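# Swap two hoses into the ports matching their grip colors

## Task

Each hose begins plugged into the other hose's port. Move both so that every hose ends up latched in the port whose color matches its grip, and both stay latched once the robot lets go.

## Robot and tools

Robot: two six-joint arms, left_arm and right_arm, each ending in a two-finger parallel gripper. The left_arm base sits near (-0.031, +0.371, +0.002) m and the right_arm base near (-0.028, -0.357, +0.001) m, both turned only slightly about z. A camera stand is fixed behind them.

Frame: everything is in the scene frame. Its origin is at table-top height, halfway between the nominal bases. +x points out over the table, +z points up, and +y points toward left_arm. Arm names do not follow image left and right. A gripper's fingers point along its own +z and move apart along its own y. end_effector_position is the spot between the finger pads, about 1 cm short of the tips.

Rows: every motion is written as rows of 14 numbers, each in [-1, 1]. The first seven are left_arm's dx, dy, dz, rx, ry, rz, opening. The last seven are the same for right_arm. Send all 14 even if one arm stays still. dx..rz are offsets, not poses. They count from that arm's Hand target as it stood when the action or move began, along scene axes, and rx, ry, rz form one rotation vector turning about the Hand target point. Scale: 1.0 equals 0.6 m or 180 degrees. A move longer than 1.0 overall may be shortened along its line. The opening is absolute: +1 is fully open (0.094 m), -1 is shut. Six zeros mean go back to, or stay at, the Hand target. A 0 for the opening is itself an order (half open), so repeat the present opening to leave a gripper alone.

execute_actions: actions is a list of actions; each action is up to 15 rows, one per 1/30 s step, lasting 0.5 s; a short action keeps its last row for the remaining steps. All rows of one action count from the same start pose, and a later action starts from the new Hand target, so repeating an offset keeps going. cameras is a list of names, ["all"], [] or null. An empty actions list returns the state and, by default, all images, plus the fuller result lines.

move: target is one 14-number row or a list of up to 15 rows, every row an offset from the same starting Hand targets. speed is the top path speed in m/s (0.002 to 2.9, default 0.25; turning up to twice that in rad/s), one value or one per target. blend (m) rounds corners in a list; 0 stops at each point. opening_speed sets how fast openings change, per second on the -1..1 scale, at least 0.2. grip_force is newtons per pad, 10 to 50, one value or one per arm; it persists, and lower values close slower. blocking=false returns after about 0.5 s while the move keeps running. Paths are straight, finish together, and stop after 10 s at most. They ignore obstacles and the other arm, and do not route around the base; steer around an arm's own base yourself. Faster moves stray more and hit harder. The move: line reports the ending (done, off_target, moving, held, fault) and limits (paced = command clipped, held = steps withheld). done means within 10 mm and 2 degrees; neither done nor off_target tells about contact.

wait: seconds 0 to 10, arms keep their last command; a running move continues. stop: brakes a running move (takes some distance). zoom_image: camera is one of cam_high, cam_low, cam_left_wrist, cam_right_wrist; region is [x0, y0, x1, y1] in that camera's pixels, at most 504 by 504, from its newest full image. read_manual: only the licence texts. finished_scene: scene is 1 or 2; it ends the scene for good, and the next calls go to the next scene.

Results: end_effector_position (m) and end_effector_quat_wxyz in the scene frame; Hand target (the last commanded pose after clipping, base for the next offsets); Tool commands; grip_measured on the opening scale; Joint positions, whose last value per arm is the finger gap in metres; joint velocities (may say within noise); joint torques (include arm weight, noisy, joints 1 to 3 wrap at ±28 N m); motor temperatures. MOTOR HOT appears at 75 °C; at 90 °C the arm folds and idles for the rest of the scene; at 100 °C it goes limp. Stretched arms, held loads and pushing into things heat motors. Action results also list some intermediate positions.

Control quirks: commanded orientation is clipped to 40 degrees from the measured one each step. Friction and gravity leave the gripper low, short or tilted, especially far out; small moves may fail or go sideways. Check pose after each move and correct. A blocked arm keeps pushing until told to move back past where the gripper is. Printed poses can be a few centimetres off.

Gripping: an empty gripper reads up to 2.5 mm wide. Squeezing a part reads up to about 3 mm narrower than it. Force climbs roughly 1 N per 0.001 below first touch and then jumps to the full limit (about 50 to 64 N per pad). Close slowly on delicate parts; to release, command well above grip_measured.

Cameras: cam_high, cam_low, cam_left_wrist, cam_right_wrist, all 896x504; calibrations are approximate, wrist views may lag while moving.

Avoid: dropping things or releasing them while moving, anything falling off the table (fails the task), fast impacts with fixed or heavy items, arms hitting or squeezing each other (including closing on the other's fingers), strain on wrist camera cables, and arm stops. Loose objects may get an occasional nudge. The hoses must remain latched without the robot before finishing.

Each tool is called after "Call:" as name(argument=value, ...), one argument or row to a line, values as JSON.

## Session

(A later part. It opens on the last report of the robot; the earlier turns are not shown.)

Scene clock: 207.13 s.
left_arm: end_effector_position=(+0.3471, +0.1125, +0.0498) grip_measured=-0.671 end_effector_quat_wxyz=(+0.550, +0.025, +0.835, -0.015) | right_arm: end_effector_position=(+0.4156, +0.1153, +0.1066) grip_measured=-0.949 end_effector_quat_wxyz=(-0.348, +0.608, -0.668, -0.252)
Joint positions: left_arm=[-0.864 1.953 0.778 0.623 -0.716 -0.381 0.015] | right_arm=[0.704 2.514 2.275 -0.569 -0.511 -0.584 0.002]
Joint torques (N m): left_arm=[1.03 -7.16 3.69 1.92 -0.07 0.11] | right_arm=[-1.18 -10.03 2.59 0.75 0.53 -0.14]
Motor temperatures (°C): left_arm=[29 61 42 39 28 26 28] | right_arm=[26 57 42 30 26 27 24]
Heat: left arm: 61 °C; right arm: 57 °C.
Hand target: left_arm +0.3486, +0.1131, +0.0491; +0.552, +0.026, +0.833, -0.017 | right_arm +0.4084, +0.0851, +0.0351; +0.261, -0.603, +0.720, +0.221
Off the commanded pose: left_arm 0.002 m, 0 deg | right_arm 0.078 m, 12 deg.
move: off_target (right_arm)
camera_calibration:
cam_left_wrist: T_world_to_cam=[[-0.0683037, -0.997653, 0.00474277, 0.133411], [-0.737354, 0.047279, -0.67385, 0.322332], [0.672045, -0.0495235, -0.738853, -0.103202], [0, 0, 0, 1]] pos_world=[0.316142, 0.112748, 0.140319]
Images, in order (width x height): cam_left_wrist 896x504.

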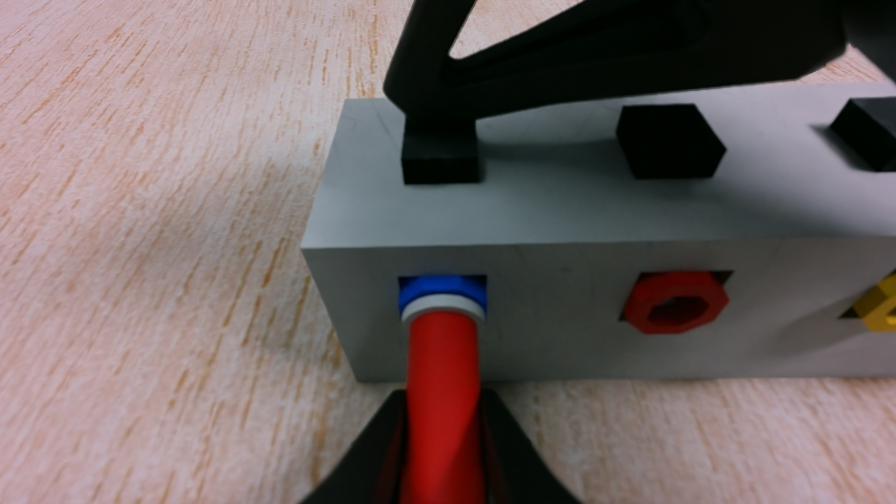

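Call:
move(
  target=[-0.008, 0.0005, 0, 0, 0, 0, -0.85, -0.007, -0.052, -0.1, 0, 0, 0, -0.95],
  speed=0.07,
  cameras=["cam_left_wrist"],
)

Scene clock: 211.30 s.
left_arm: end_effector_position=(+0.3464, +0.1122, +0.0497) grip_measured=-0.671 end_effector_quat_wxyz=(+0.551, +0.025, +0.834, -0.019) | right_arm: end_effector_position=(+0.4157, +0.1107, +0.1013) grip_measured=-0.949 end_effector_quat_wxyz=(-0.425, +0.614, -0.611, -0.263)
Joint positions: left_arm=[-0.864 1.953 0.771 0.638 -0.71 -0.381 0.015] | right_arm=[0.684 2.404 1.924 -0.158 -0.573 -0.615 0.002]
Joint torques (N m): left_arm=[0.02 -7.86 3.19 1.79 -0.22 0.04] | right_arm=[-2.84 -6.5 1.05 -0.36 0.94 -0.15]
Motor temperatures (°C): left_arm=[29 60 41 39 28 26 28] | right_arm=[26 57 41 30 26 27 24]
Heat: left arm: 60 °C; right arm: 57 °C.
Hand target: left_arm +0.3438, +0.1133, +0.0491; +0.552, +0.026, +0.833, -0.018 | right_arm +0.4043, +0.0538, -0.0249; -0.261, +0.603, -0.720, -0.221
Off the commanded pose: left_arm 0.003 m, 0 deg | right_arm 0.139 m, 23 deg.
move: off_target (right_arm)
camera_calibration:
cam_left_wrist: T_world_to_cam=[[-0.0728505, -0.99727, 0.0120311, 0.134204], [-0.735238, 0.0455504, -0.676277, 0.321383], [0.673883, -0.0581128, -0.736549, -0.102654], [0, 0, 0, 1]] pos_world=[0.315247, 0.113233, 0.14012]
Images, in order (width x height): cam_left_wrist 896x504.

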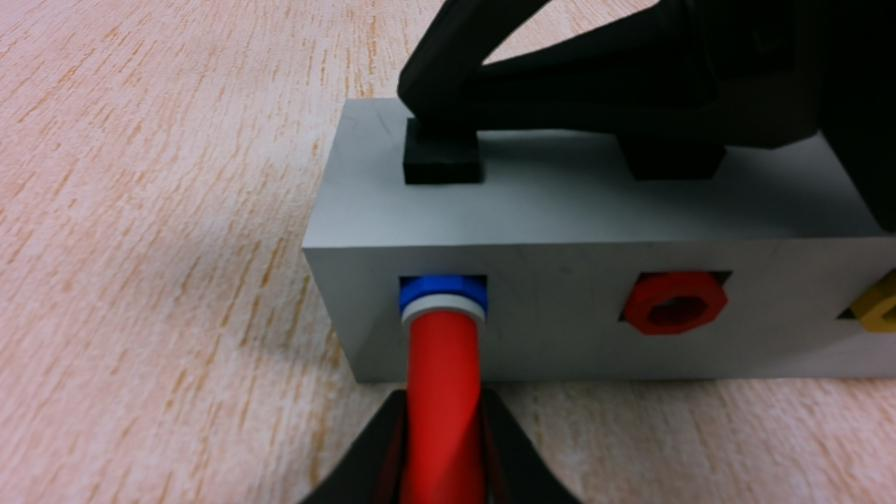

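Call:
move(
  target=[-0.004, 0.0, 0, 0, 0, 0, -0.85, -0.003, -0.03, -0.08, 0, 0, 0, -0.95],
  speed=0.07,
  cameras=["cam_left_wrist"],
)

Scene clock: 216.37 s.
left_arm: end_effector_position=(+0.3404, +0.1136, +0.0481) grip_measured=-0.671 end_effector_quat_wxyz=(+0.554, +0.025, +0.832, -0.010) | right_arm: end_effector_position=(+0.4165, +0.1015, +0.0973) grip_measured=-0.949 end_effector_quat_wxyz=(-0.480, +0.613, -0.572, -0.259)
Joint positions: left_arm=[-0.882 1.953 0.755 0.646 -0.742 -0.381 0.015] | right_arm=[0.665 2.363 1.733 0.116 -0.603 -0.635 0.002]
Joint torques (N m): left_arm=[1.21 -8.13 3.79 1.7 0.09 0] | right_arm=[-3.32 -3.58 -0.81 -1.03 1.09 -0.14]
Motor temperatures (°C): left_arm=[29 60 41 38 28 26 29] | right_arm=[26 55 40 29 27 27 24]
Heat: left arm: 60 °C; right arm: 55 °C.
Hand target: left_arm +0.3414, +0.1133, +0.0491; +0.552, +0.026, +0.833, -0.018 | right_arm +0.4024, +0.0359, -0.0730; -0.261, +0.603, -0.720, -0.221
Off the commanded pose: left_arm 0.001 m, 1 deg | right_arm 0.183 m, 31 deg.
move: off_target (right_arm)
camera_calibration:
cam_left_wrist: T_world_to_cam=[[-0.0634667, -0.997972, -0.00480152, 0.132877], [-0.73024, 0.0497184, -0.681379, 0.313889], [0.680236, -0.0397386, -0.731915, -0.104101], [0, 0, 0, 1]] pos_world=[0.308461, 0.112865, 0.138323]
Images, in order (width x height): cam_left_wrist 896x504.

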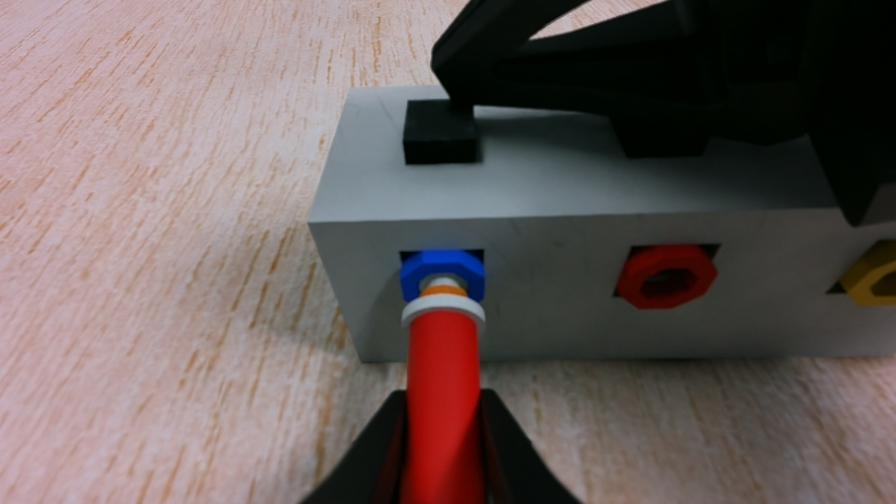

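Call:
move(
  target=[-0.0917, 0.005, 0.018, 0, 0, 0, -0.85, 0, 0, 0, 0, 0, 0, -0.95],
  speed=0.1,
  cameras=["cam_left_wrist"],
)

Scene clock: 222.80 s.
left_arm: end_effector_position=(+0.2869, +0.1164, +0.0470) grip_measured=-0.671 end_effector_quat_wxyz=(+0.541, +0.040, +0.840, -0.007) | right_arm: end_effector_position=(+0.4169, +0.1006, +0.0981) grip_measured=-0.949 end_effector_quat_wxyz=(-0.485, +0.612, -0.569, -0.258)
Joint positions: left_arm=[-1.006 1.834 0.635 0.546 -0.822 -0.476 0.015] | right_arm=[0.663 2.36 1.72 0.136 -0.603 -0.635 0.002]
Joint torques (N m): left_arm=[-0.03 -9.32 3.49 1.6 -0.38 -0.11] | right_arm=[-3.26 -3.66 -0.77 -1.11 1.09 -0.11]
Motor temperatures (°C): left_arm=[29 61 41 38 28 26 29] | right_arm=[26 53 39 29 27 27 24]
Heat: left arm: 61 °C; right arm: 53 °C.
Hand target: left_arm +0.2863, +0.1162, +0.0600; +0.552, +0.026, +0.833, -0.018 | right_arm +0.4025, +0.0358, -0.0729; -0.261, +0.603, -0.720, -0.221
Off the commanded pose: left_arm 0.013 m, 2 deg | right_arm 0.183 m, 31 deg.
move: off_target (left_arm, right_arm)
camera_calibration:
cam_left_wrist: T_world_to_cam=[[-0.0846353, -0.996105, -0.0247467, 0.139064], [-0.74821, 0.0799353, -0.658629, 0.274438], [0.658042, -0.0372276, -0.752061, -0.0614004], [0, 0, 0, 1]] pos_world=[0.257511, 0.114299, 0.138018]
Images, in order (width x height): cam_left_wrist 896x504.

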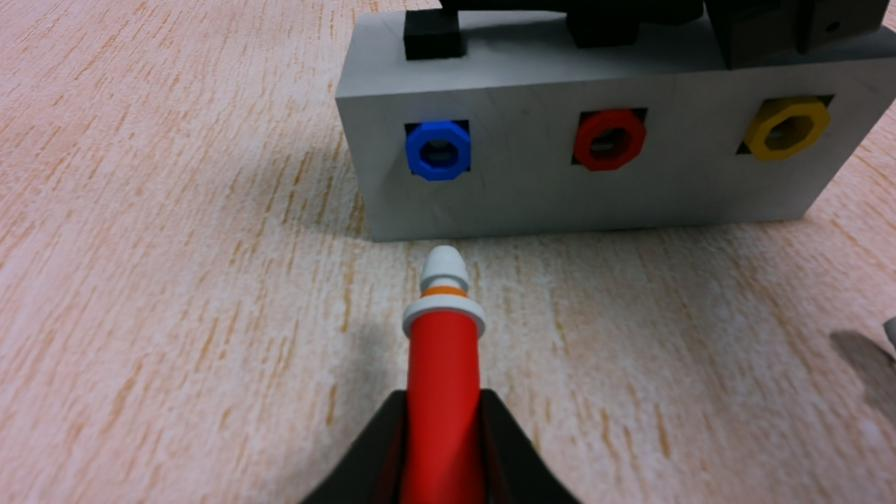

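Call:
move(
  target=[
    [0, 0, 0.01, 0, 0, 0, -0.85, 0.0142, 0.1237, 0.305, 0, 0, 0, -0.95],
    [0.0145, -0.0903, 0.0417, 0, 0, 0, -0.85, 0.0092, 0.0903, 0.405, 0, 0, 0, -0.95],
    [0.0278, -0.0912, -0.0167, 0, 0, 0, -0.85, -0.0208, -0.26, 0.405, 0, 0, 0, -0.95],
    [0.0402, -0.1068, 0.0002, 0, 0, 0, -0.85, -0.2042, -0.4763, 0.37, 0, 0, 0, -0.95],
  ],
  speed=0.15,
  blend=[0.01, 0.01, 0, 0],
  cameras=["cam_left_wrist", "cam_high"],
)

Call:
zoom_image(
  camera="cam_left_wrist",
  region=[350, 120, 550, 360],
)

Scene clock: 243.93 s.
left_arm: end_effector_position=(+0.3032, +0.0575, +0.0526) grip_measured=-0.671 end_effector_quat_wxyz=(+0.546, +0.034, +0.837, -0.011) | right_arm: end_effector_position=(+0.2866, -0.2530, +0.1420) grip_measured=-0.949 end_effector_quat_wxyz=(+0.251, -0.602, +0.728, +0.211)
Joint positions: left_arm=[-1.06 1.98 0.897 0.406 -0.868 -0.529 0.015] | right_arm=[0.011 1.626 1.28 -1.092 -0.656 -1.344 0.002]
Joint torques (N m): left_arm=[1.28 -7.62 6.56 1.59 -0.25 0.06] | right_arm=[-0.46 -8.87 5.18 0.5 -0.71 -0.2]
Motor temperatures (°C): left_arm=[29 63 41 37 28 26 29] | right_arm=[26 50 38 29 27 27 24]
Heat: left arm: 63 °C; right arm: 50 °C.
Hand target: left_arm +0.3105, +0.0522, +0.0600; +0.552, +0.026, +0.833, -0.018 | right_arm +0.2800, -0.2500, +0.1490; +0.261, -0.603, +0.720, +0.221
Off the commanded pose: left_arm 0.012 m, 1 deg | right_arm 0.010 m, 2 deg.
move: off_target (left_arm)
camera_calibration:
cam_left_wrist: T_world_to_cam=[[-0.0799592, -0.996731, -0.0115662, 0.0798801], [-0.742617, 0.0673059, -0.666326, 0.29451], [0.664926, -0.0446896, -0.745571, -0.0720857], [0, 0, 0, 1]] pos_world=[0.273027, 0.0565753, 0.143418]
Images, in order (width x height): cam_high 896x504, cam_left_wrist 896x504.

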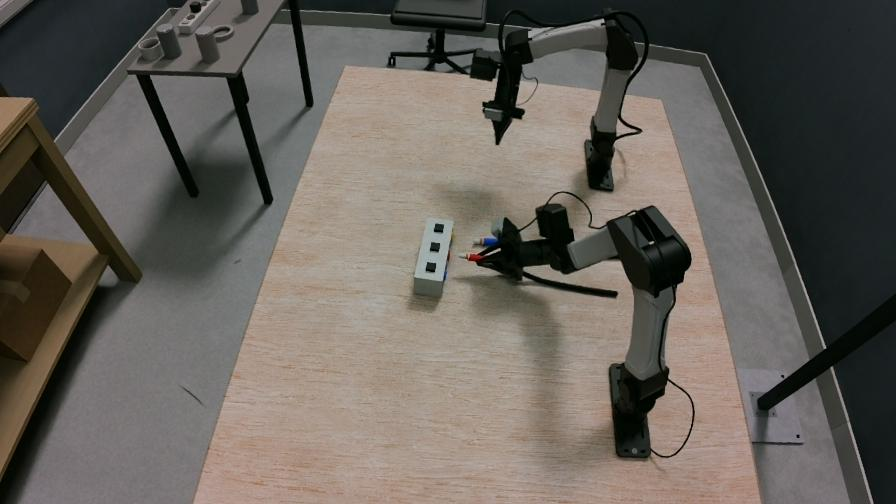

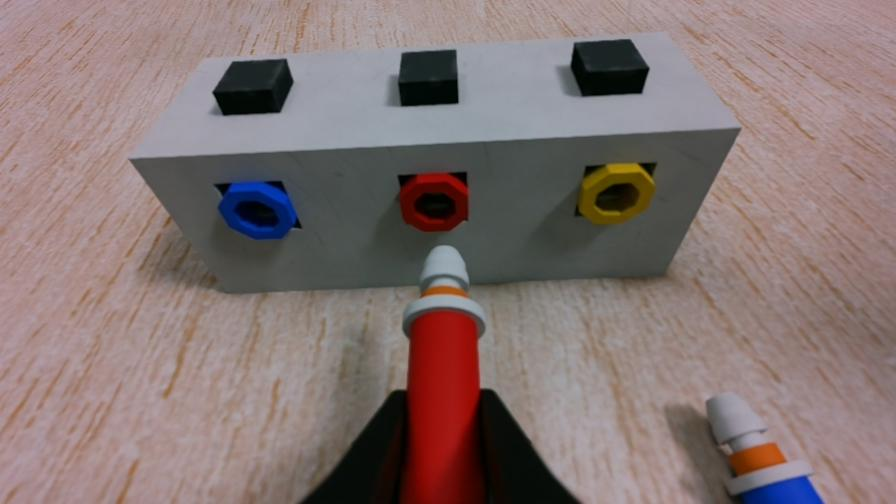

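Scaled by 2.100.

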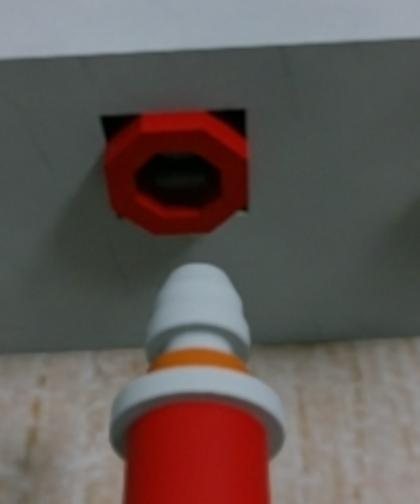

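Call:
move(
  target=[0.0345, 0.0042, -0.005, 0, 0, 0, -0.85, 0, 0, -0.02, 0, 0, 0, -0.95],
  speed=0.05,
  cameras=["cam_left_wrist"],
)

Call:
zoom_image(
  camera="cam_left_wrist",
  region=[350, 180, 550, 380],
)

Scene clock: 251.90 s.
left_arm: end_effector_position=(+0.3224, +0.0635, +0.0467) grip_measured=-0.671 end_effector_quat_wxyz=(+0.541, +0.035, +0.840, -0.002) | right_arm: end_effector_position=(+0.2787, -0.2529, +0.1312) grip_measured=-0.949 end_effector_quat_wxyz=(+0.240, -0.599, +0.731, +0.221)
Joint positions: left_arm=[-1.007 2.013 0.924 0.424 -0.833 -0.489 0.015] | right_arm=[0.011 1.626 1.24 -1.083 -0.657 -1.346 0.002]
Joint torques (N m): left_arm=[1.18 -7.83 6.57 1.82 -0.14 0.11] | right_arm=[-0.5 -8.31 5.03 0.82 -0.7 -0.17]
Motor temperatures (°C): left_arm=[29 63 41 37 28 26 29] | right_arm=[26 50 38 29 27 27 24]
Heat: left arm: 63 °C; right arm: 50 °C.
Hand target: left_arm +0.3312, +0.0548, +0.0570; +0.552, +0.026, +0.833, -0.017 | right_arm +0.2800, -0.2500, +0.1370; +0.261, -0.603, +0.720, +0.221
Off the commanded pose: left_arm 0.016 m, 2 deg | right_arm 0.007 m, 3 deg.
move: off_target (left_arm, right_arm)
camera_calibration:
cam_left_wrist: T_world_to_cam=[[-0.0711115, -0.997128, -0.0260373, 0.0851684], [-0.75031, 0.0706729, -0.657298, 0.306279], [0.65725, -0.0272054, -0.753181, -0.0872518], [0, 0, 0, 1]] pos_world=[0.293207, 0.0609045, 0.137817]
Images, in order (width x height): cam_left_wrist 896x504.

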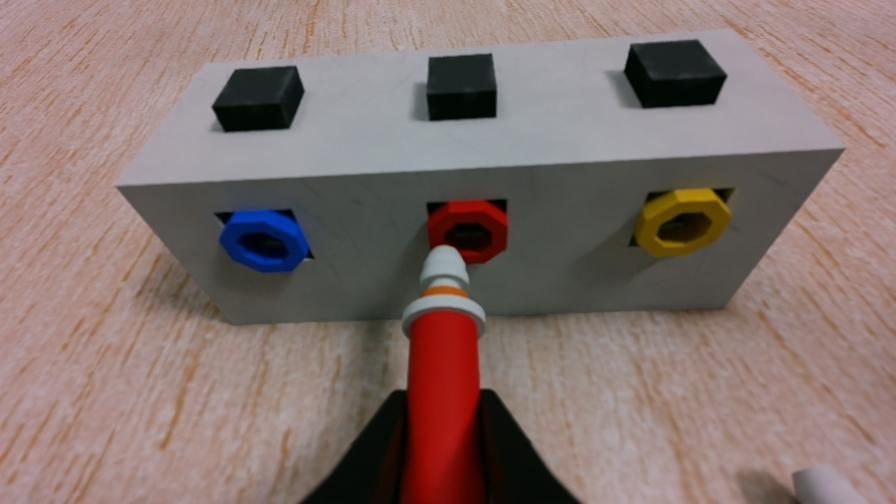

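Scaled by 2.520.

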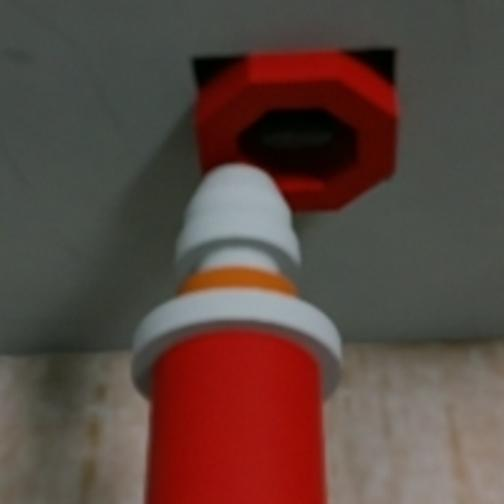

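Call:
move(
  target=[
    [-0.0335, -0.0068, 0.008, 0, 0, 0, -0.85, 0, 0, 0, 0, 0, 0, -0.95],
    [0.0028, -0.009, 0.007, 0, 0, 0, -0.85, 0, 0, 0, 0, 0, 0, -0.95],
  ],
  speed=0.06,
  cameras=["cam_left_wrist"],
)

Call:
zoom_image(
  camera="cam_left_wrist",
  region=[350, 180, 550, 380],
)

Scene clock: 270.77 s.
left_arm: end_effector_position=(+0.3245, +0.0574, +0.0513) grip_measured=-0.671 end_effector_quat_wxyz=(+0.542, +0.034, +0.840, -0.004) | right_arm: end_effector_position=(+0.2788, -0.2529, +0.1312) grip_measured=-0.949 end_effector_quat_wxyz=(+0.240, -0.599, +0.731, +0.221)
Joint positions: left_arm=[-1.011 2.017 0.954 0.4 -0.837 -0.493 0.015] | right_arm=[0.011 1.626 1.24 -1.082 -0.657 -1.346 0.002]
Joint velocities: left_arm=[within noise] | right_arm=[0.002 0.046 -0.002 0.022 0.051 0.007 0]
Joint torques (N m): left_arm=[1.2 -8.01 6.67 1.78 -0.15 0.12] | right_arm=[-0.47 -8.31 5.01 0.82 -0.71 -0.17]
Motor temperatures (°C): left_arm=[29 63 43 39 28 26 29] | right_arm=[26 49 38 28 27 27 24]
Heat: left arm: 63 °C; right arm: 49 °C.
Hand target: left_arm +0.3329, +0.0494, +0.0612; +0.552, +0.026, +0.833, -0.018 | right_arm +0.2800, -0.2500, +0.1370; +0.261, -0.603, +0.720, +0.221
Off the commanded pose: left_arm 0.015 m, 2 deg | right_arm 0.007 m, 3 deg.
move: off_target (left_arm, right_arm)
camera_calibration:
cam_left_wrist: T_world_to_cam=[[-0.0711222, -0.997217, -0.0223511, 0.0792068], [-0.748369, 0.0681619, -0.659771, 0.310913], [0.659459, -0.0301975, -0.751134, -0.0859818], [0, 0, 0, 1]] pos_world=[0.295012, 0.0551976, 0.142318]
Images, in order (width x height): cam_left_wrist 896x504.

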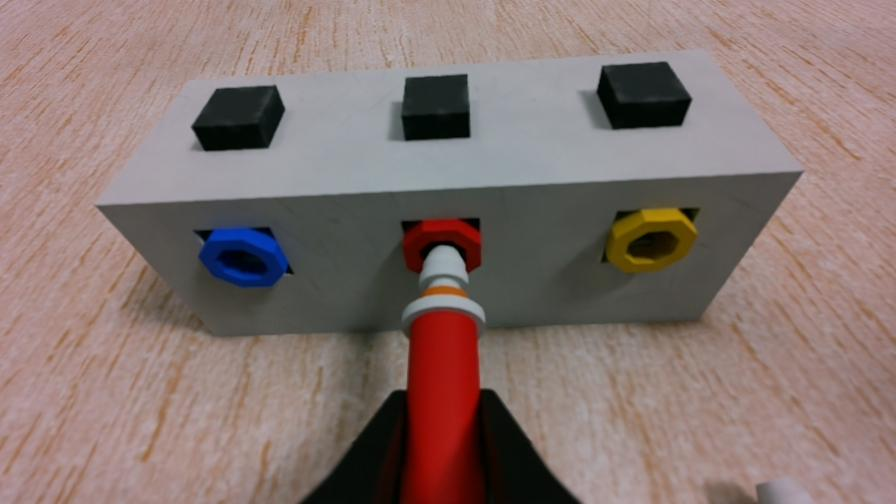

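Scaled by 2.520.

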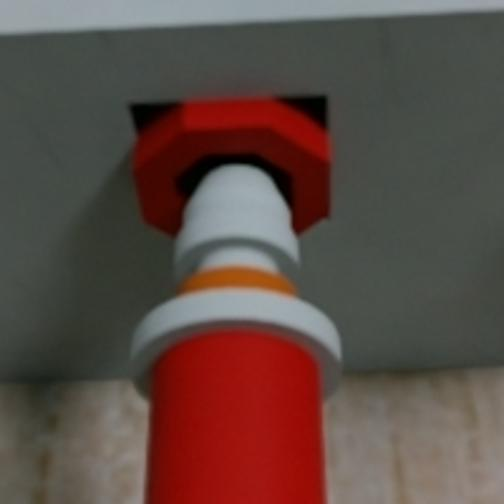

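Call:
move(
  target=[0.0333, -0.003, -0.002, 0, 0, 0, -0.85, 0, 0, 0, 0, 0, 0, -0.95],
  speed=0.05,
  cameras=["cam_left_wrist"],
)

Call:
zoom_image(
  camera="cam_left_wrist",
  region=[350, 180, 550, 380],
)

Scene clock: 278.43 s.
left_arm: end_effector_position=(+0.3356, +0.0575, +0.0503) grip_measured=-0.671 end_effector_quat_wxyz=(+0.543, +0.036, +0.839, +0.005) | right_arm: end_effector_position=(+0.2788, -0.2529, +0.1312) grip_measured=-0.949 end_effector_quat_wxyz=(+0.240, -0.599, +0.731, +0.221)
Joint positions: left_arm=[-0.99 2.043 0.987 0.402 -0.831 -0.464 0.015] | right_arm=[0.011 1.626 1.24 -1.082 -0.657 -1.346 0.002]
Joint torques (N m): left_arm=[3.04 -7.34 7.92 1.9 0.18 0.19] | right_arm=[-0.51 -8.32 5.01 0.82 -0.7 -0.18]
Motor temperatures (°C): left_arm=[29 62 43 39 28 26 29] | right_arm=[26 48 38 28 27 27 24]
Heat: left arm: 62 °C; right arm: 48 °C.
Hand target: left_arm +0.3528, +0.0476, +0.0600; +0.552, +0.026, +0.833, -0.017 | right_arm +0.2800, -0.2500, +0.1370; +0.261, -0.603, +0.720, +0.221
Off the commanded pose: left_arm 0.022 m, 3 deg | right_arm 0.007 m, 3 deg.
move: off_target (left_arm, right_arm)
camera_calibration:
cam_left_wrist: T_world_to_cam=[[-0.0657055, -0.997037, -0.0400038, 0.079121], [-0.746939, 0.0757276, -0.660567, 0.317732], [0.661639, -0.0135224, -0.749701, -0.0958092], [0, 0, 0, 1]] pos_world=[0.305916, 0.0535299, 0.14122]
Images, in order (width x height): cam_left_wrist 896x504.

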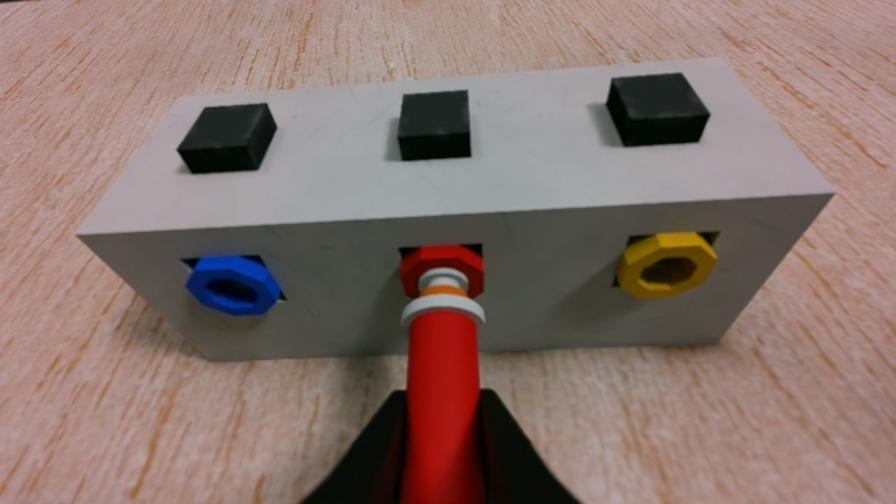

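Scaled by 2.520.

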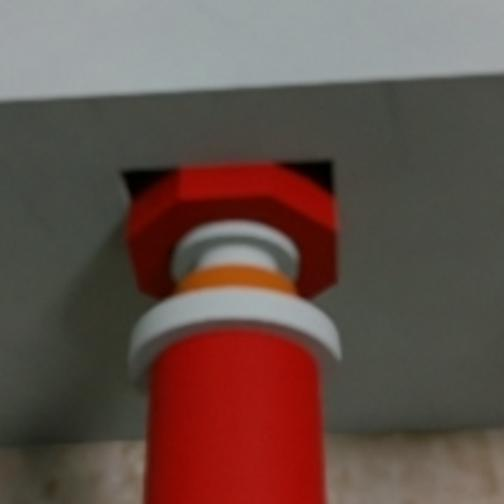

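Call:
move(
  target=[0.0583, -0.0045, 0.0, -0.0184, -0.0267, 0, -0.85, 0, 0, 0, 0, 0, 0, -0.95],
  speed=0.06,
  cameras=["cam_left_wrist"],
)

Call:
zoom_image(
  camera="cam_left_wrist",
  region=[350, 180, 550, 380],
)

Scene clock: 284.60 s.
left_arm: end_effector_position=(+0.3469, +0.0570, +0.0491) grip_measured=-0.671 end_effector_quat_wxyz=(+0.567, +0.037, +0.822, +0.014) | right_arm: end_effector_position=(+0.2788, -0.2529, +0.1312) grip_measured=-0.949 end_effector_quat_wxyz=(+0.240, -0.599, +0.731, +0.221)
Joint positions: left_arm=[-0.977 2.096 0.989 0.531 -0.859 -0.388 0.015] | right_arm=[0.011 1.626 1.24 -1.082 -0.657 -1.346 0.002]
Joint torques (N m): left_arm=[7.62 -5.46 9.16 2.69 0.9 0.24] | right_arm=[-0.5 -8.34 5.01 0.82 -0.71 -0.18]
Motor temperatures (°C): left_arm=[29 61 43 40 28 26 29] | right_arm=[26 48 38 28 27 27 24]
Heat: left arm: 61 °C; right arm: 48 °C.
Hand target: left_arm +0.3877, +0.0448, +0.0599; +0.587, +0.011, +0.809, -0.040 | right_arm +0.2800, -0.2500, +0.1370; +0.261, -0.603, +0.720, +0.221
Off the commanded pose: left_arm 0.044 m, 7 deg | right_arm 0.007 m, 3 deg.
move: off_target (left_arm, right_arm)
camera_calibration:
cam_left_wrist: T_world_to_cam=[[-0.0563213, -0.996706, -0.0583592, 0.0769062], [-0.706754, 0.0810871, -0.702797, 0.313221], [0.705214, 0.00166313, -0.708992, -0.122118], [0, 0, 0, 1]] pos_world=[0.311821, 0.0514578, 0.138038]
Images, in order (width x height): cam_left_wrist 896x504.

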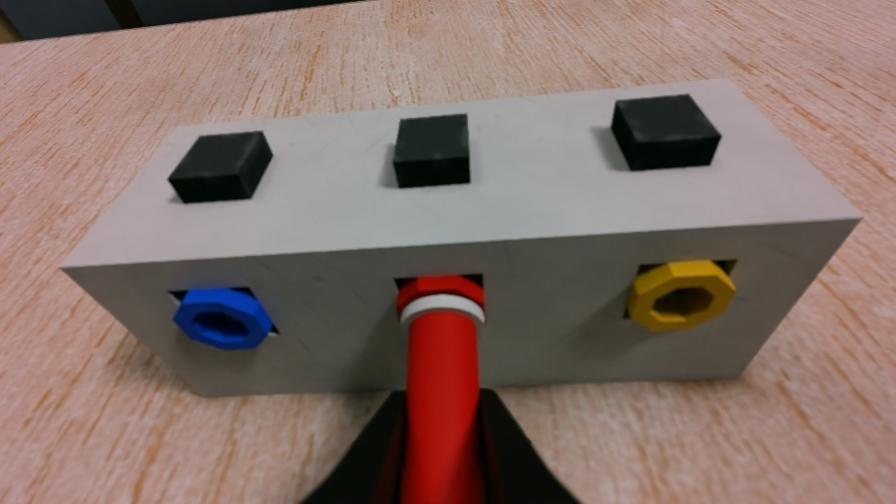

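Scaled by 2.520.

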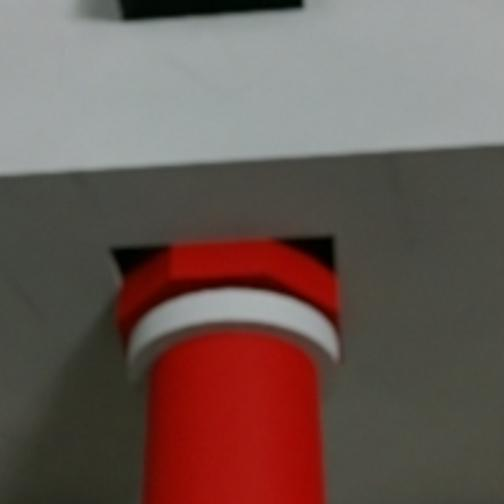

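Call:
move(
  target=[
    [0.02, -0.0015, 0.0, 0, 0, 0, -0.85, 0, 0, 0, 0, 0, 0, -0.95],
    [-0.07, 0.015, -0.01, 0.0184, 0.0267, 0, -0.85, 0, 0, 0, 0, 0, 0, -0.95],
    [-0.09, 0.016, -0.01, 0.0184, 0.0267, 0, -0.85, 0, 0, 0, 0, 0, 0, -0.95],
  ],
  speed=0.08,
  cameras=["cam_left_wrist"],
)

Call:
zoom_image(
  camera="cam_left_wrist",
  region=[350, 180, 550, 380],
)

Scene clock: 291.20 s.
left_arm: end_effector_position=(+0.3415, +0.0542, +0.0489) grip_measured=-0.671 end_effector_quat_wxyz=(+0.558, +0.024, +0.830, -0.010) | right_arm: end_effector_position=(+0.2788, -0.2529, +0.1312) grip_measured=-0.949 end_effector_quat_wxyz=(+0.240, -0.599, +0.731, +0.221)
Joint positions: left_arm=[-0.983 2.075 0.98 0.499 -0.832 -0.453 0.015] | right_arm=[0.011 1.626 1.24 -1.082 -0.657 -1.346 0.002]
Joint torques (N m): left_arm=[-0.54 -11.77 2.8 1.34 -0.08 -0.16] | right_arm=[-0.49 -8.34 5.01 0.82 -0.71 -0.17]
Motor temperatures (°C): left_arm=[30 60 43 41 28 26 29] | right_arm=[26 48 38 28 27 27 24]
Heat: left arm: 60 °C; right arm: 48 °C.
Hand target: left_arm +0.3337, +0.0544, +0.0539; +0.552, +0.026, +0.833, -0.018 | right_arm +0.2800, -0.2500, +0.1370; +0.261, -0.603, +0.720, +0.221
Off the commanded pose: left_arm 0.009 m, 1 deg | right_arm 0.007 m, 3 deg.
move: off_target (right_arm)
camera_calibration:
cam_left_wrist: T_world_to_cam=[[-0.0618196, -0.99808, -0.00387093, 0.0730854], [-0.72415, 0.0475212, -0.688003, 0.316567], [0.686866, -0.039729, -0.725698, -0.109215], [0, 0, 0, 1]] pos_world=[0.308777, 0.0535624, 0.138825]
Images, in order (width x height): cam_left_wrist 896x504.

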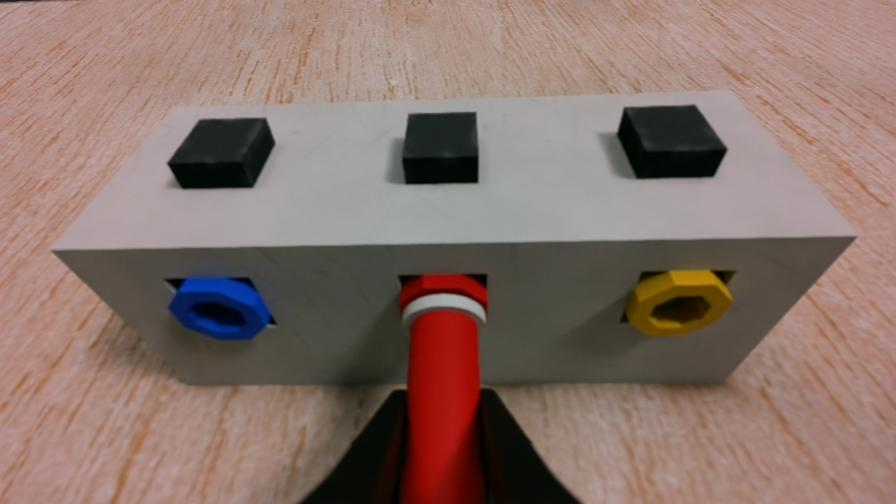

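Scaled by 2.520.

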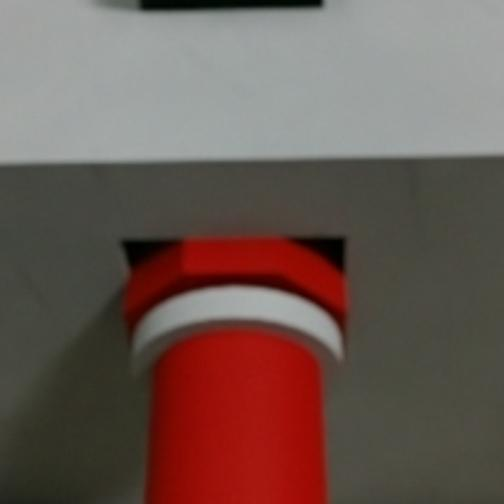

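Call:
move(
  target=[
    [0.0117, 0.001, 0.0, 0, 0, 0, -0.85, 0, 0, 0, 0, 0, 0, -0.95],
    [0.0117, 0.001, 0.0, 0, 0, 0, -0.25, 0, 0, 0, 0, 0, 0, -0.95],
    [-0.035, 0.004, 0.0967, 0, 0, 0, -0.25, 0, 0, 0, 0, 0, 0, -0.95],
    [-0.096, -0.132, 0.0667, 0.001, 0.1004, 0.0364, -0.25, 0, 0, 0, 0, 0, 0, -0.95],
    [-0.094, -0.134, 0.0067, 0.001, 0.1004, 0.0364, -0.25, 0, 0, 0, 0, 0, 0, -0.95],
  ],
  speed=0.12,
  blend=[0, 0, 0.015, 0.02, 0],
  cameras=["cam_left_wrist", "cam_high"],
)

Scene clock: 307.47 s.
left_arm: end_effector_position=(+0.2793, -0.0206, +0.0581) grip_measured=-0.252 end_effector_quat_wxyz=(+0.413, -0.018, +0.910, +0.024) | right_arm: end_effector_position=(+0.2788, -0.2529, +0.1312) grip_measured=-0.949 end_effector_quat_wxyz=(+0.240, -0.599, +0.731, +0.221)
Joint positions: left_arm=[-1.163 2.205 1.614 -0.613 -0.79 -1.038 0.035] | right_arm=[0.011 1.626 1.24 -1.082 -0.657 -1.346 0.002]
Joint torques (N m): left_arm=[-0.17 -10.41 5.01 1.11 -0.31 -0.1] | right_arm=[-0.49 -8.34 5.01 0.82 -0.7 -0.17]
Motor temperatures (°C): left_arm=[30 67 42 38 28 26 29] | right_arm=[26 47 38 28 27 27 24]
Heat: left arm: 67 °C; right arm: 47 °C.
Hand target: left_arm +0.2774, -0.0260, +0.0580; +0.414, -0.024, +0.910, +0.011 | right_arm +0.2800, -0.2500, +0.1370; +0.261, -0.603, +0.720, +0.221
Off the commanded pose: left_arm 0.006 m, 2 deg | right_arm 0.007 m, 3 deg.
move: off_target (right_arm); blend cut to 0.018 m at target 4
camera_calibration:
cam_left_wrist: T_world_to_cam=[[0.0450285, -0.998823, -0.0180217, -0.0344183], [-0.90902, -0.0334849, -0.415406, 0.31554], [0.414313, 0.0350872, -0.909458, 0.0255947], [0, 0, 0, 1]] pos_world=[0.277777, -0.02471, 0.153734]
Images, in order (width x height): cam_high 896x504, cam_left_wrist 896x504.

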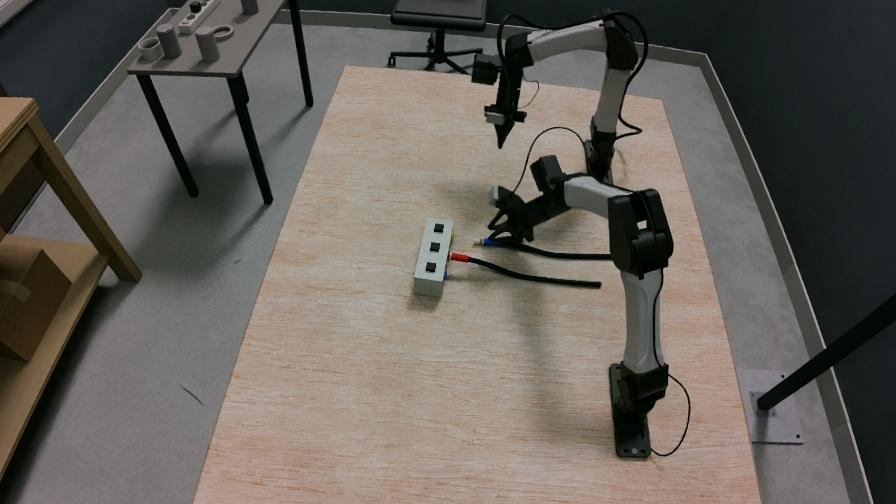

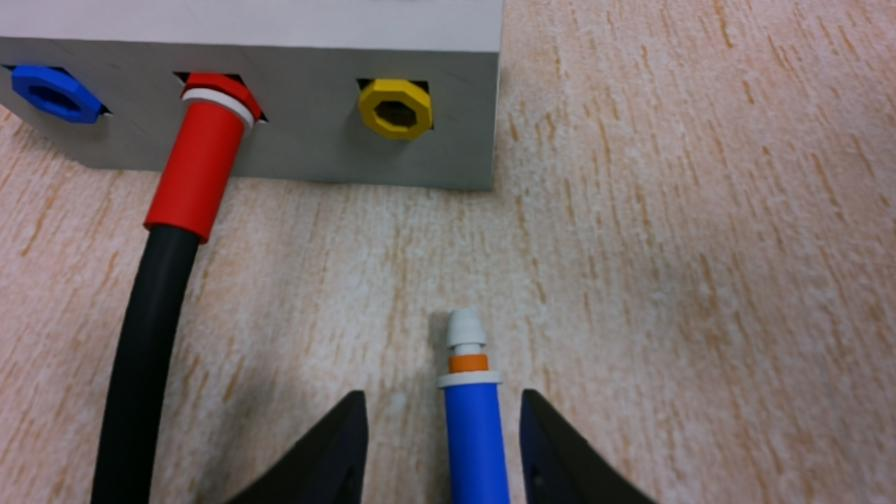

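Call:
move(
  target=[
    [0.002, -0.0125, -0.04, 0, 0, 0.022, -0.25, 0, 0, 0, 0, 0, 0, -0.95],
    [0.002, -0.0125, -0.0645, 0, 0, 0.022, -0.25, 0, 0, 0, 0, 0, 0, -0.95],
  ],
  speed=0.07,
  cameras=["cam_left_wrist"],
)

Scene clock: 315.37 s.
left_arm: end_effector_position=(+0.2787, -0.0268, +0.0193) grip_measured=-0.252 end_effector_quat_wxyz=(+0.408, -0.049, +0.911, +0.036) | right_arm: end_effector_position=(+0.2788, -0.2529, +0.1312) grip_measured=-0.949 end_effector_quat_wxyz=(+0.240, -0.599, +0.731, +0.221)
Joint positions: left_arm=[-1.173 2.328 1.675 -0.628 -0.804 -1.146 0.035] | right_arm=[0.011 1.626 1.24 -1.082 -0.657 -1.346 0.002]
Joint torques (N m): left_arm=[-0.23 -10.25 5.72 0.96 -0.48 -0.1] | right_arm=[-0.5 -8.34 5.01 0.82 -0.7 -0.18]
Motor temperatures (°C): left_arm=[29 68 42 37 28 26 29] | right_arm=[26 47 38 28 27 27 24]
Heat: left arm: 68 °C; right arm: 47 °C.
Hand target: left_arm +0.2786, -0.0334, +0.0193; +0.414, -0.055, +0.908, +0.026 | right_arm +0.2800, -0.2500, +0.1370; +0.261, -0.603, +0.720, +0.221
Off the commanded pose: left_arm 0.007 m, 2 deg | right_arm 0.007 m, 3 deg.
move: off_target (right_arm)
camera_calibration:
cam_left_wrist: T_world_to_cam=[[0.110876, -0.993725, -0.0147088, -0.0595201], [-0.908768, -0.0953836, -0.406254, 0.296741], [0.402302, 0.0584106, -0.913642, -0.00518776], [0, 0, 0, 1]] pos_world=[0.278355, -0.0305394, 0.114937]
Images, in order (width x height): cam_left_wrist 896x504.

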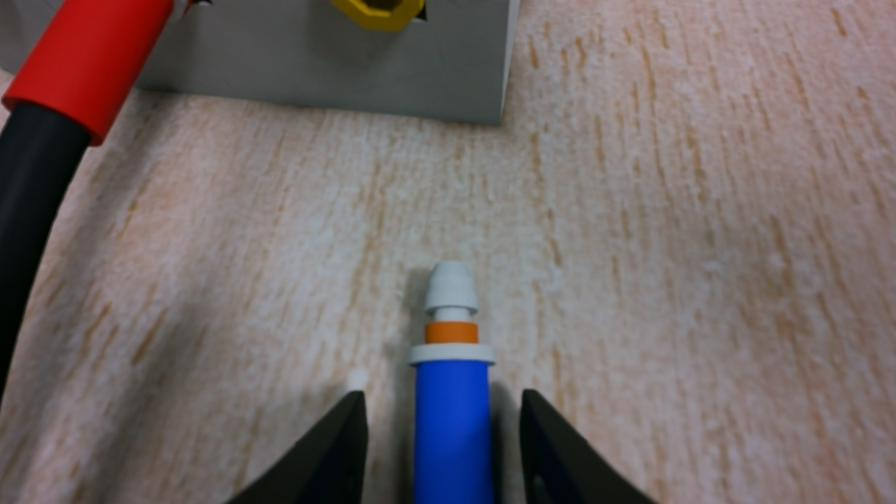

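Call:
move(
  target=[0, 0, 0, 0, 0, 0, -0.85, 0, 0, 0, 0, 0, 0, -0.95],
  opening_speed=0.6,
  cameras=["cam_left_wrist"],
)

Scene clock: 319.30 s.
left_arm: end_effector_position=(+0.2788, -0.0272, +0.0194) grip_measured=-0.668 end_effector_quat_wxyz=(+0.408, -0.050, +0.911, +0.035) | right_arm: end_effector_position=(+0.2788, -0.2529, +0.1312) grip_measured=-0.949 end_effector_quat_wxyz=(+0.240, -0.599, +0.731, +0.221)
Joint positions: left_arm=[-1.173 2.328 1.675 -0.626 -0.804 -1.146 0.016] | right_arm=[0.011 1.626 1.24 -1.082 -0.657 -1.346 0.002]
Joint torques (N m): left_arm=[-0.23 -10.22 5.72 0.96 -0.48 -0.1] | right_arm=[-0.47 -8.34 5.01 0.82 -0.71 -0.17]
Motor temperatures (°C): left_arm=[29 68 42 36 28 26 29] | right_arm=[26 47 38 27 27 27 24]
Heat: left arm: 68 °C; right arm: 47 °C.
Hand target: left_arm +0.2786, -0.0334, +0.0193; +0.414, -0.055, +0.908, +0.026 | right_arm +0.2800, -0.2500, +0.1370; +0.261, -0.603, +0.720, +0.221
Off the commanded pose: left_arm 0.006 m, 1 deg | right_arm 0.007 m, 3 deg.
move: off_target (right_arm)
camera_calibration:
cam_left_wrist: T_world_to_cam=[[0.11086, -0.993757, -0.0125604, -0.0599758], [-0.908416, -0.0961971, -0.406849, 0.2968], [0.403101, 0.0565133, -0.913409, -0.00543342], [0, 0, 0, 1]] pos_world=[0.278457, -0.030743, 0.115036]
Images, in order (width x height): cam_left_wrist 896x504.

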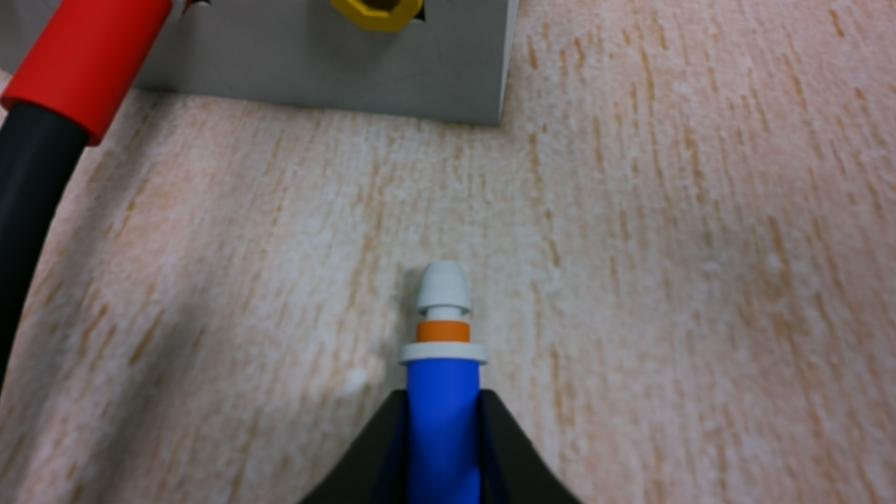

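Call:
move(
  target=[
    [0.0023, 0.014, 0.1678, 0, 0, 0, -0.85, 0, 0, 0, 0, 0, 0, -0.95],
    [0.0357, 0.2423, 0.1678, 0, 0, -0.0589, -0.85, 0, 0, 0, 0, 0, 0, -0.95],
    [0.0632, 0.2473, 0.0603, 0, 0, -0.0589, -0.85, 0, 0, 0, 0, 0, 0, -0.95],
    [0.0773, 0.2342, 0.0775, 0, 0, -0.0589, -0.85, 0, 0, 0, 0, 0, 0, -0.95],
  ],
  speed=[0.15, 0.15, 0.12, 0.05],
  blend=[0.02, 0.01, 0, 0],
  cameras=["cam_left_wrist", "cam_high"],
)

Call:
zoom_image(
  camera="cam_left_wrist",
  region=[350, 100, 550, 380],
)

Scene clock: 337.60 s.
left_arm: end_effector_position=(+0.3169, +0.1129, +0.0579) grip_measured=-0.668 end_effector_quat_wxyz=(+0.408, +0.030, +0.913, -0.005) | right_arm: end_effector_position=(+0.2788, -0.2529, +0.1312) grip_measured=-0.949 end_effector_quat_wxyz=(+0.240, -0.599, +0.731, +0.221)
Joint positions: left_arm=[-0.869 1.794 0.966 -0.087 -0.57 -0.593 0.016] | right_arm=[0.011 1.626 1.24 -1.082 -0.657 -1.346 0.002]
Joint torques (N m): left_arm=[1.18 -6.83 7.36 1.42 -0.14 0.12] | right_arm=[-0.49 -8.34 5.01 0.81 -0.71 -0.18]
Motor temperatures (°C): left_arm=[29 69 42 35 28 26 29] | right_arm=[26 47 38 27 27 27 24]
Heat: left arm: 69 °C; right arm: 47 °C.
Hand target: left_arm +0.3250, +0.1070, +0.0658; +0.414, +0.029, +0.910, -0.013 | right_arm +0.2800, -0.2500, +0.1370; +0.261, -0.603, +0.720, +0.221
Off the commanded pose: left_arm 0.013 m, 1 deg | right_arm 0.007 m, 3 deg.
move: off_target (left_arm, right_arm)
camera_calibration:
cam_left_wrist: T_world_to_cam=[[-0.0677023, -0.997693, -0.00503687, 0.132042], [-0.912951, 0.0639865, -0.403021, 0.343658], [0.402413, -0.022687, -0.915177, 0.0157026], [0, 0, 0, 1]] pos_world=[0.316364, 0.110104, 0.153537]
Images, in order (width x height): cam_high 896x504, cam_left_wrist 896x504.

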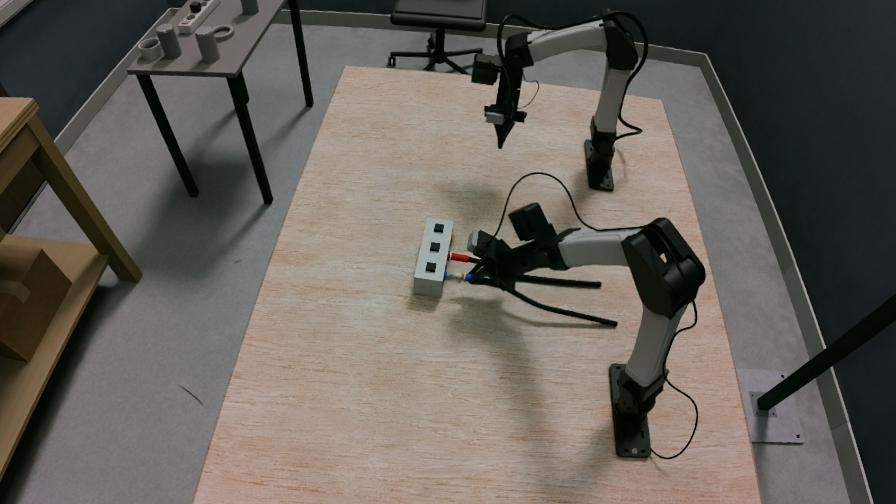

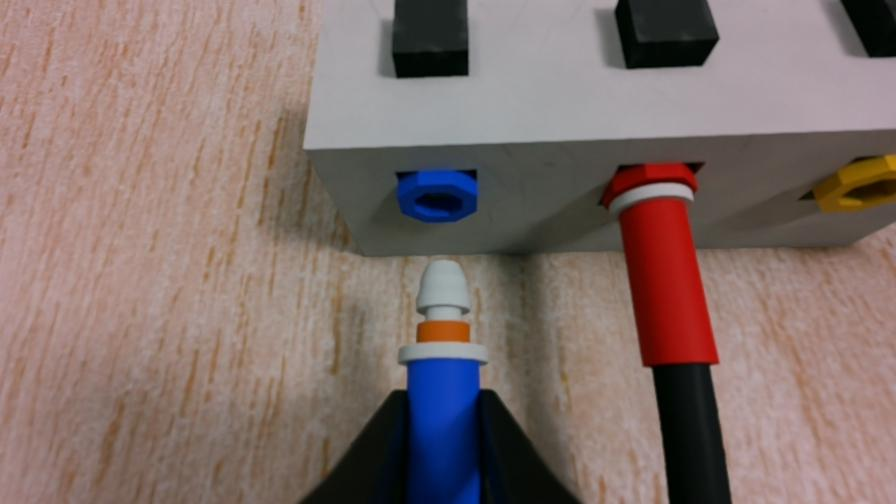

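Scaled by 1.800.

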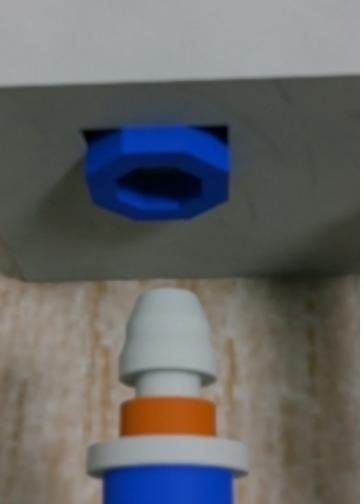

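Call:
move(
  target=[0.0292, 0.0002, -0.0033, 0, 0, 0, -0.85, 0, 0, 0, 0, 0, 0, -0.95],
  speed=0.05,
  cameras=["cam_left_wrist"],
)

Call:
zoom_image(
  camera="cam_left_wrist",
  region=[350, 140, 550, 380],
)

Scene clock: 344.40 s.
left_arm: end_effector_position=(+0.3313, +0.1156, +0.0525) grip_measured=-0.668 end_effector_quat_wxyz=(+0.401, +0.033, +0.916, +0.001) | right_arm: end_effector_position=(+0.2788, -0.2529, +0.1312) grip_measured=-0.949 end_effector_quat_wxyz=(+0.240, -0.599, +0.731, +0.221)
Joint positions: left_arm=[-0.832 1.836 1.004 -0.088 -0.547 -0.56 0.016] | right_arm=[0.011 1.626 1.24 -1.082 -0.657 -1.346 0.002]
Joint torques (N m): left_arm=[1.18 -7.24 7.5 1.58 -0.14 0.12] | right_arm=[-0.47 -8.32 5.01 0.82 -0.71 -0.17]
Motor temperatures (°C): left_arm=[29 67 43 36 28 26 29] | right_arm=[26 47 38 27 27 27 24]
Heat: left arm: 67 °C; right arm: 47 °C.
Hand target: left_arm +0.3425, +0.1071, +0.0638; +0.414, +0.029, +0.910, -0.013 | right_arm +0.2800, -0.2500, +0.1370; +0.261, -0.603, +0.720, +0.221
Off the commanded pose: left_arm 0.018 m, 2 deg | right_arm 0.007 m, 3 deg.
move: off_target (left_arm, right_arm)
camera_calibration:
cam_left_wrist: T_world_to_cam=[[-0.0670149, -0.99758, -0.018537, 0.136164], [-0.918859, 0.068946, -0.388515, 0.355062], [0.388853, -0.00900343, -0.921256, 0.00832898], [0, 0, 0, 1]] pos_world=[0.332138, 0.11143, 0.148144]
Images, in order (width x height): cam_left_wrist 896x504.

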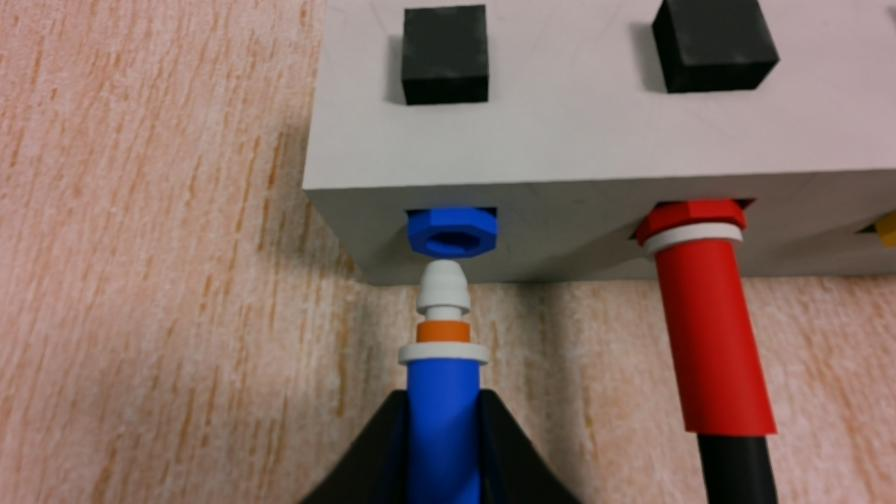

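Scaled by 2.100.

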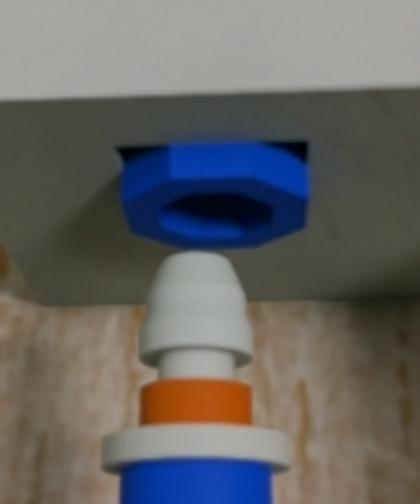

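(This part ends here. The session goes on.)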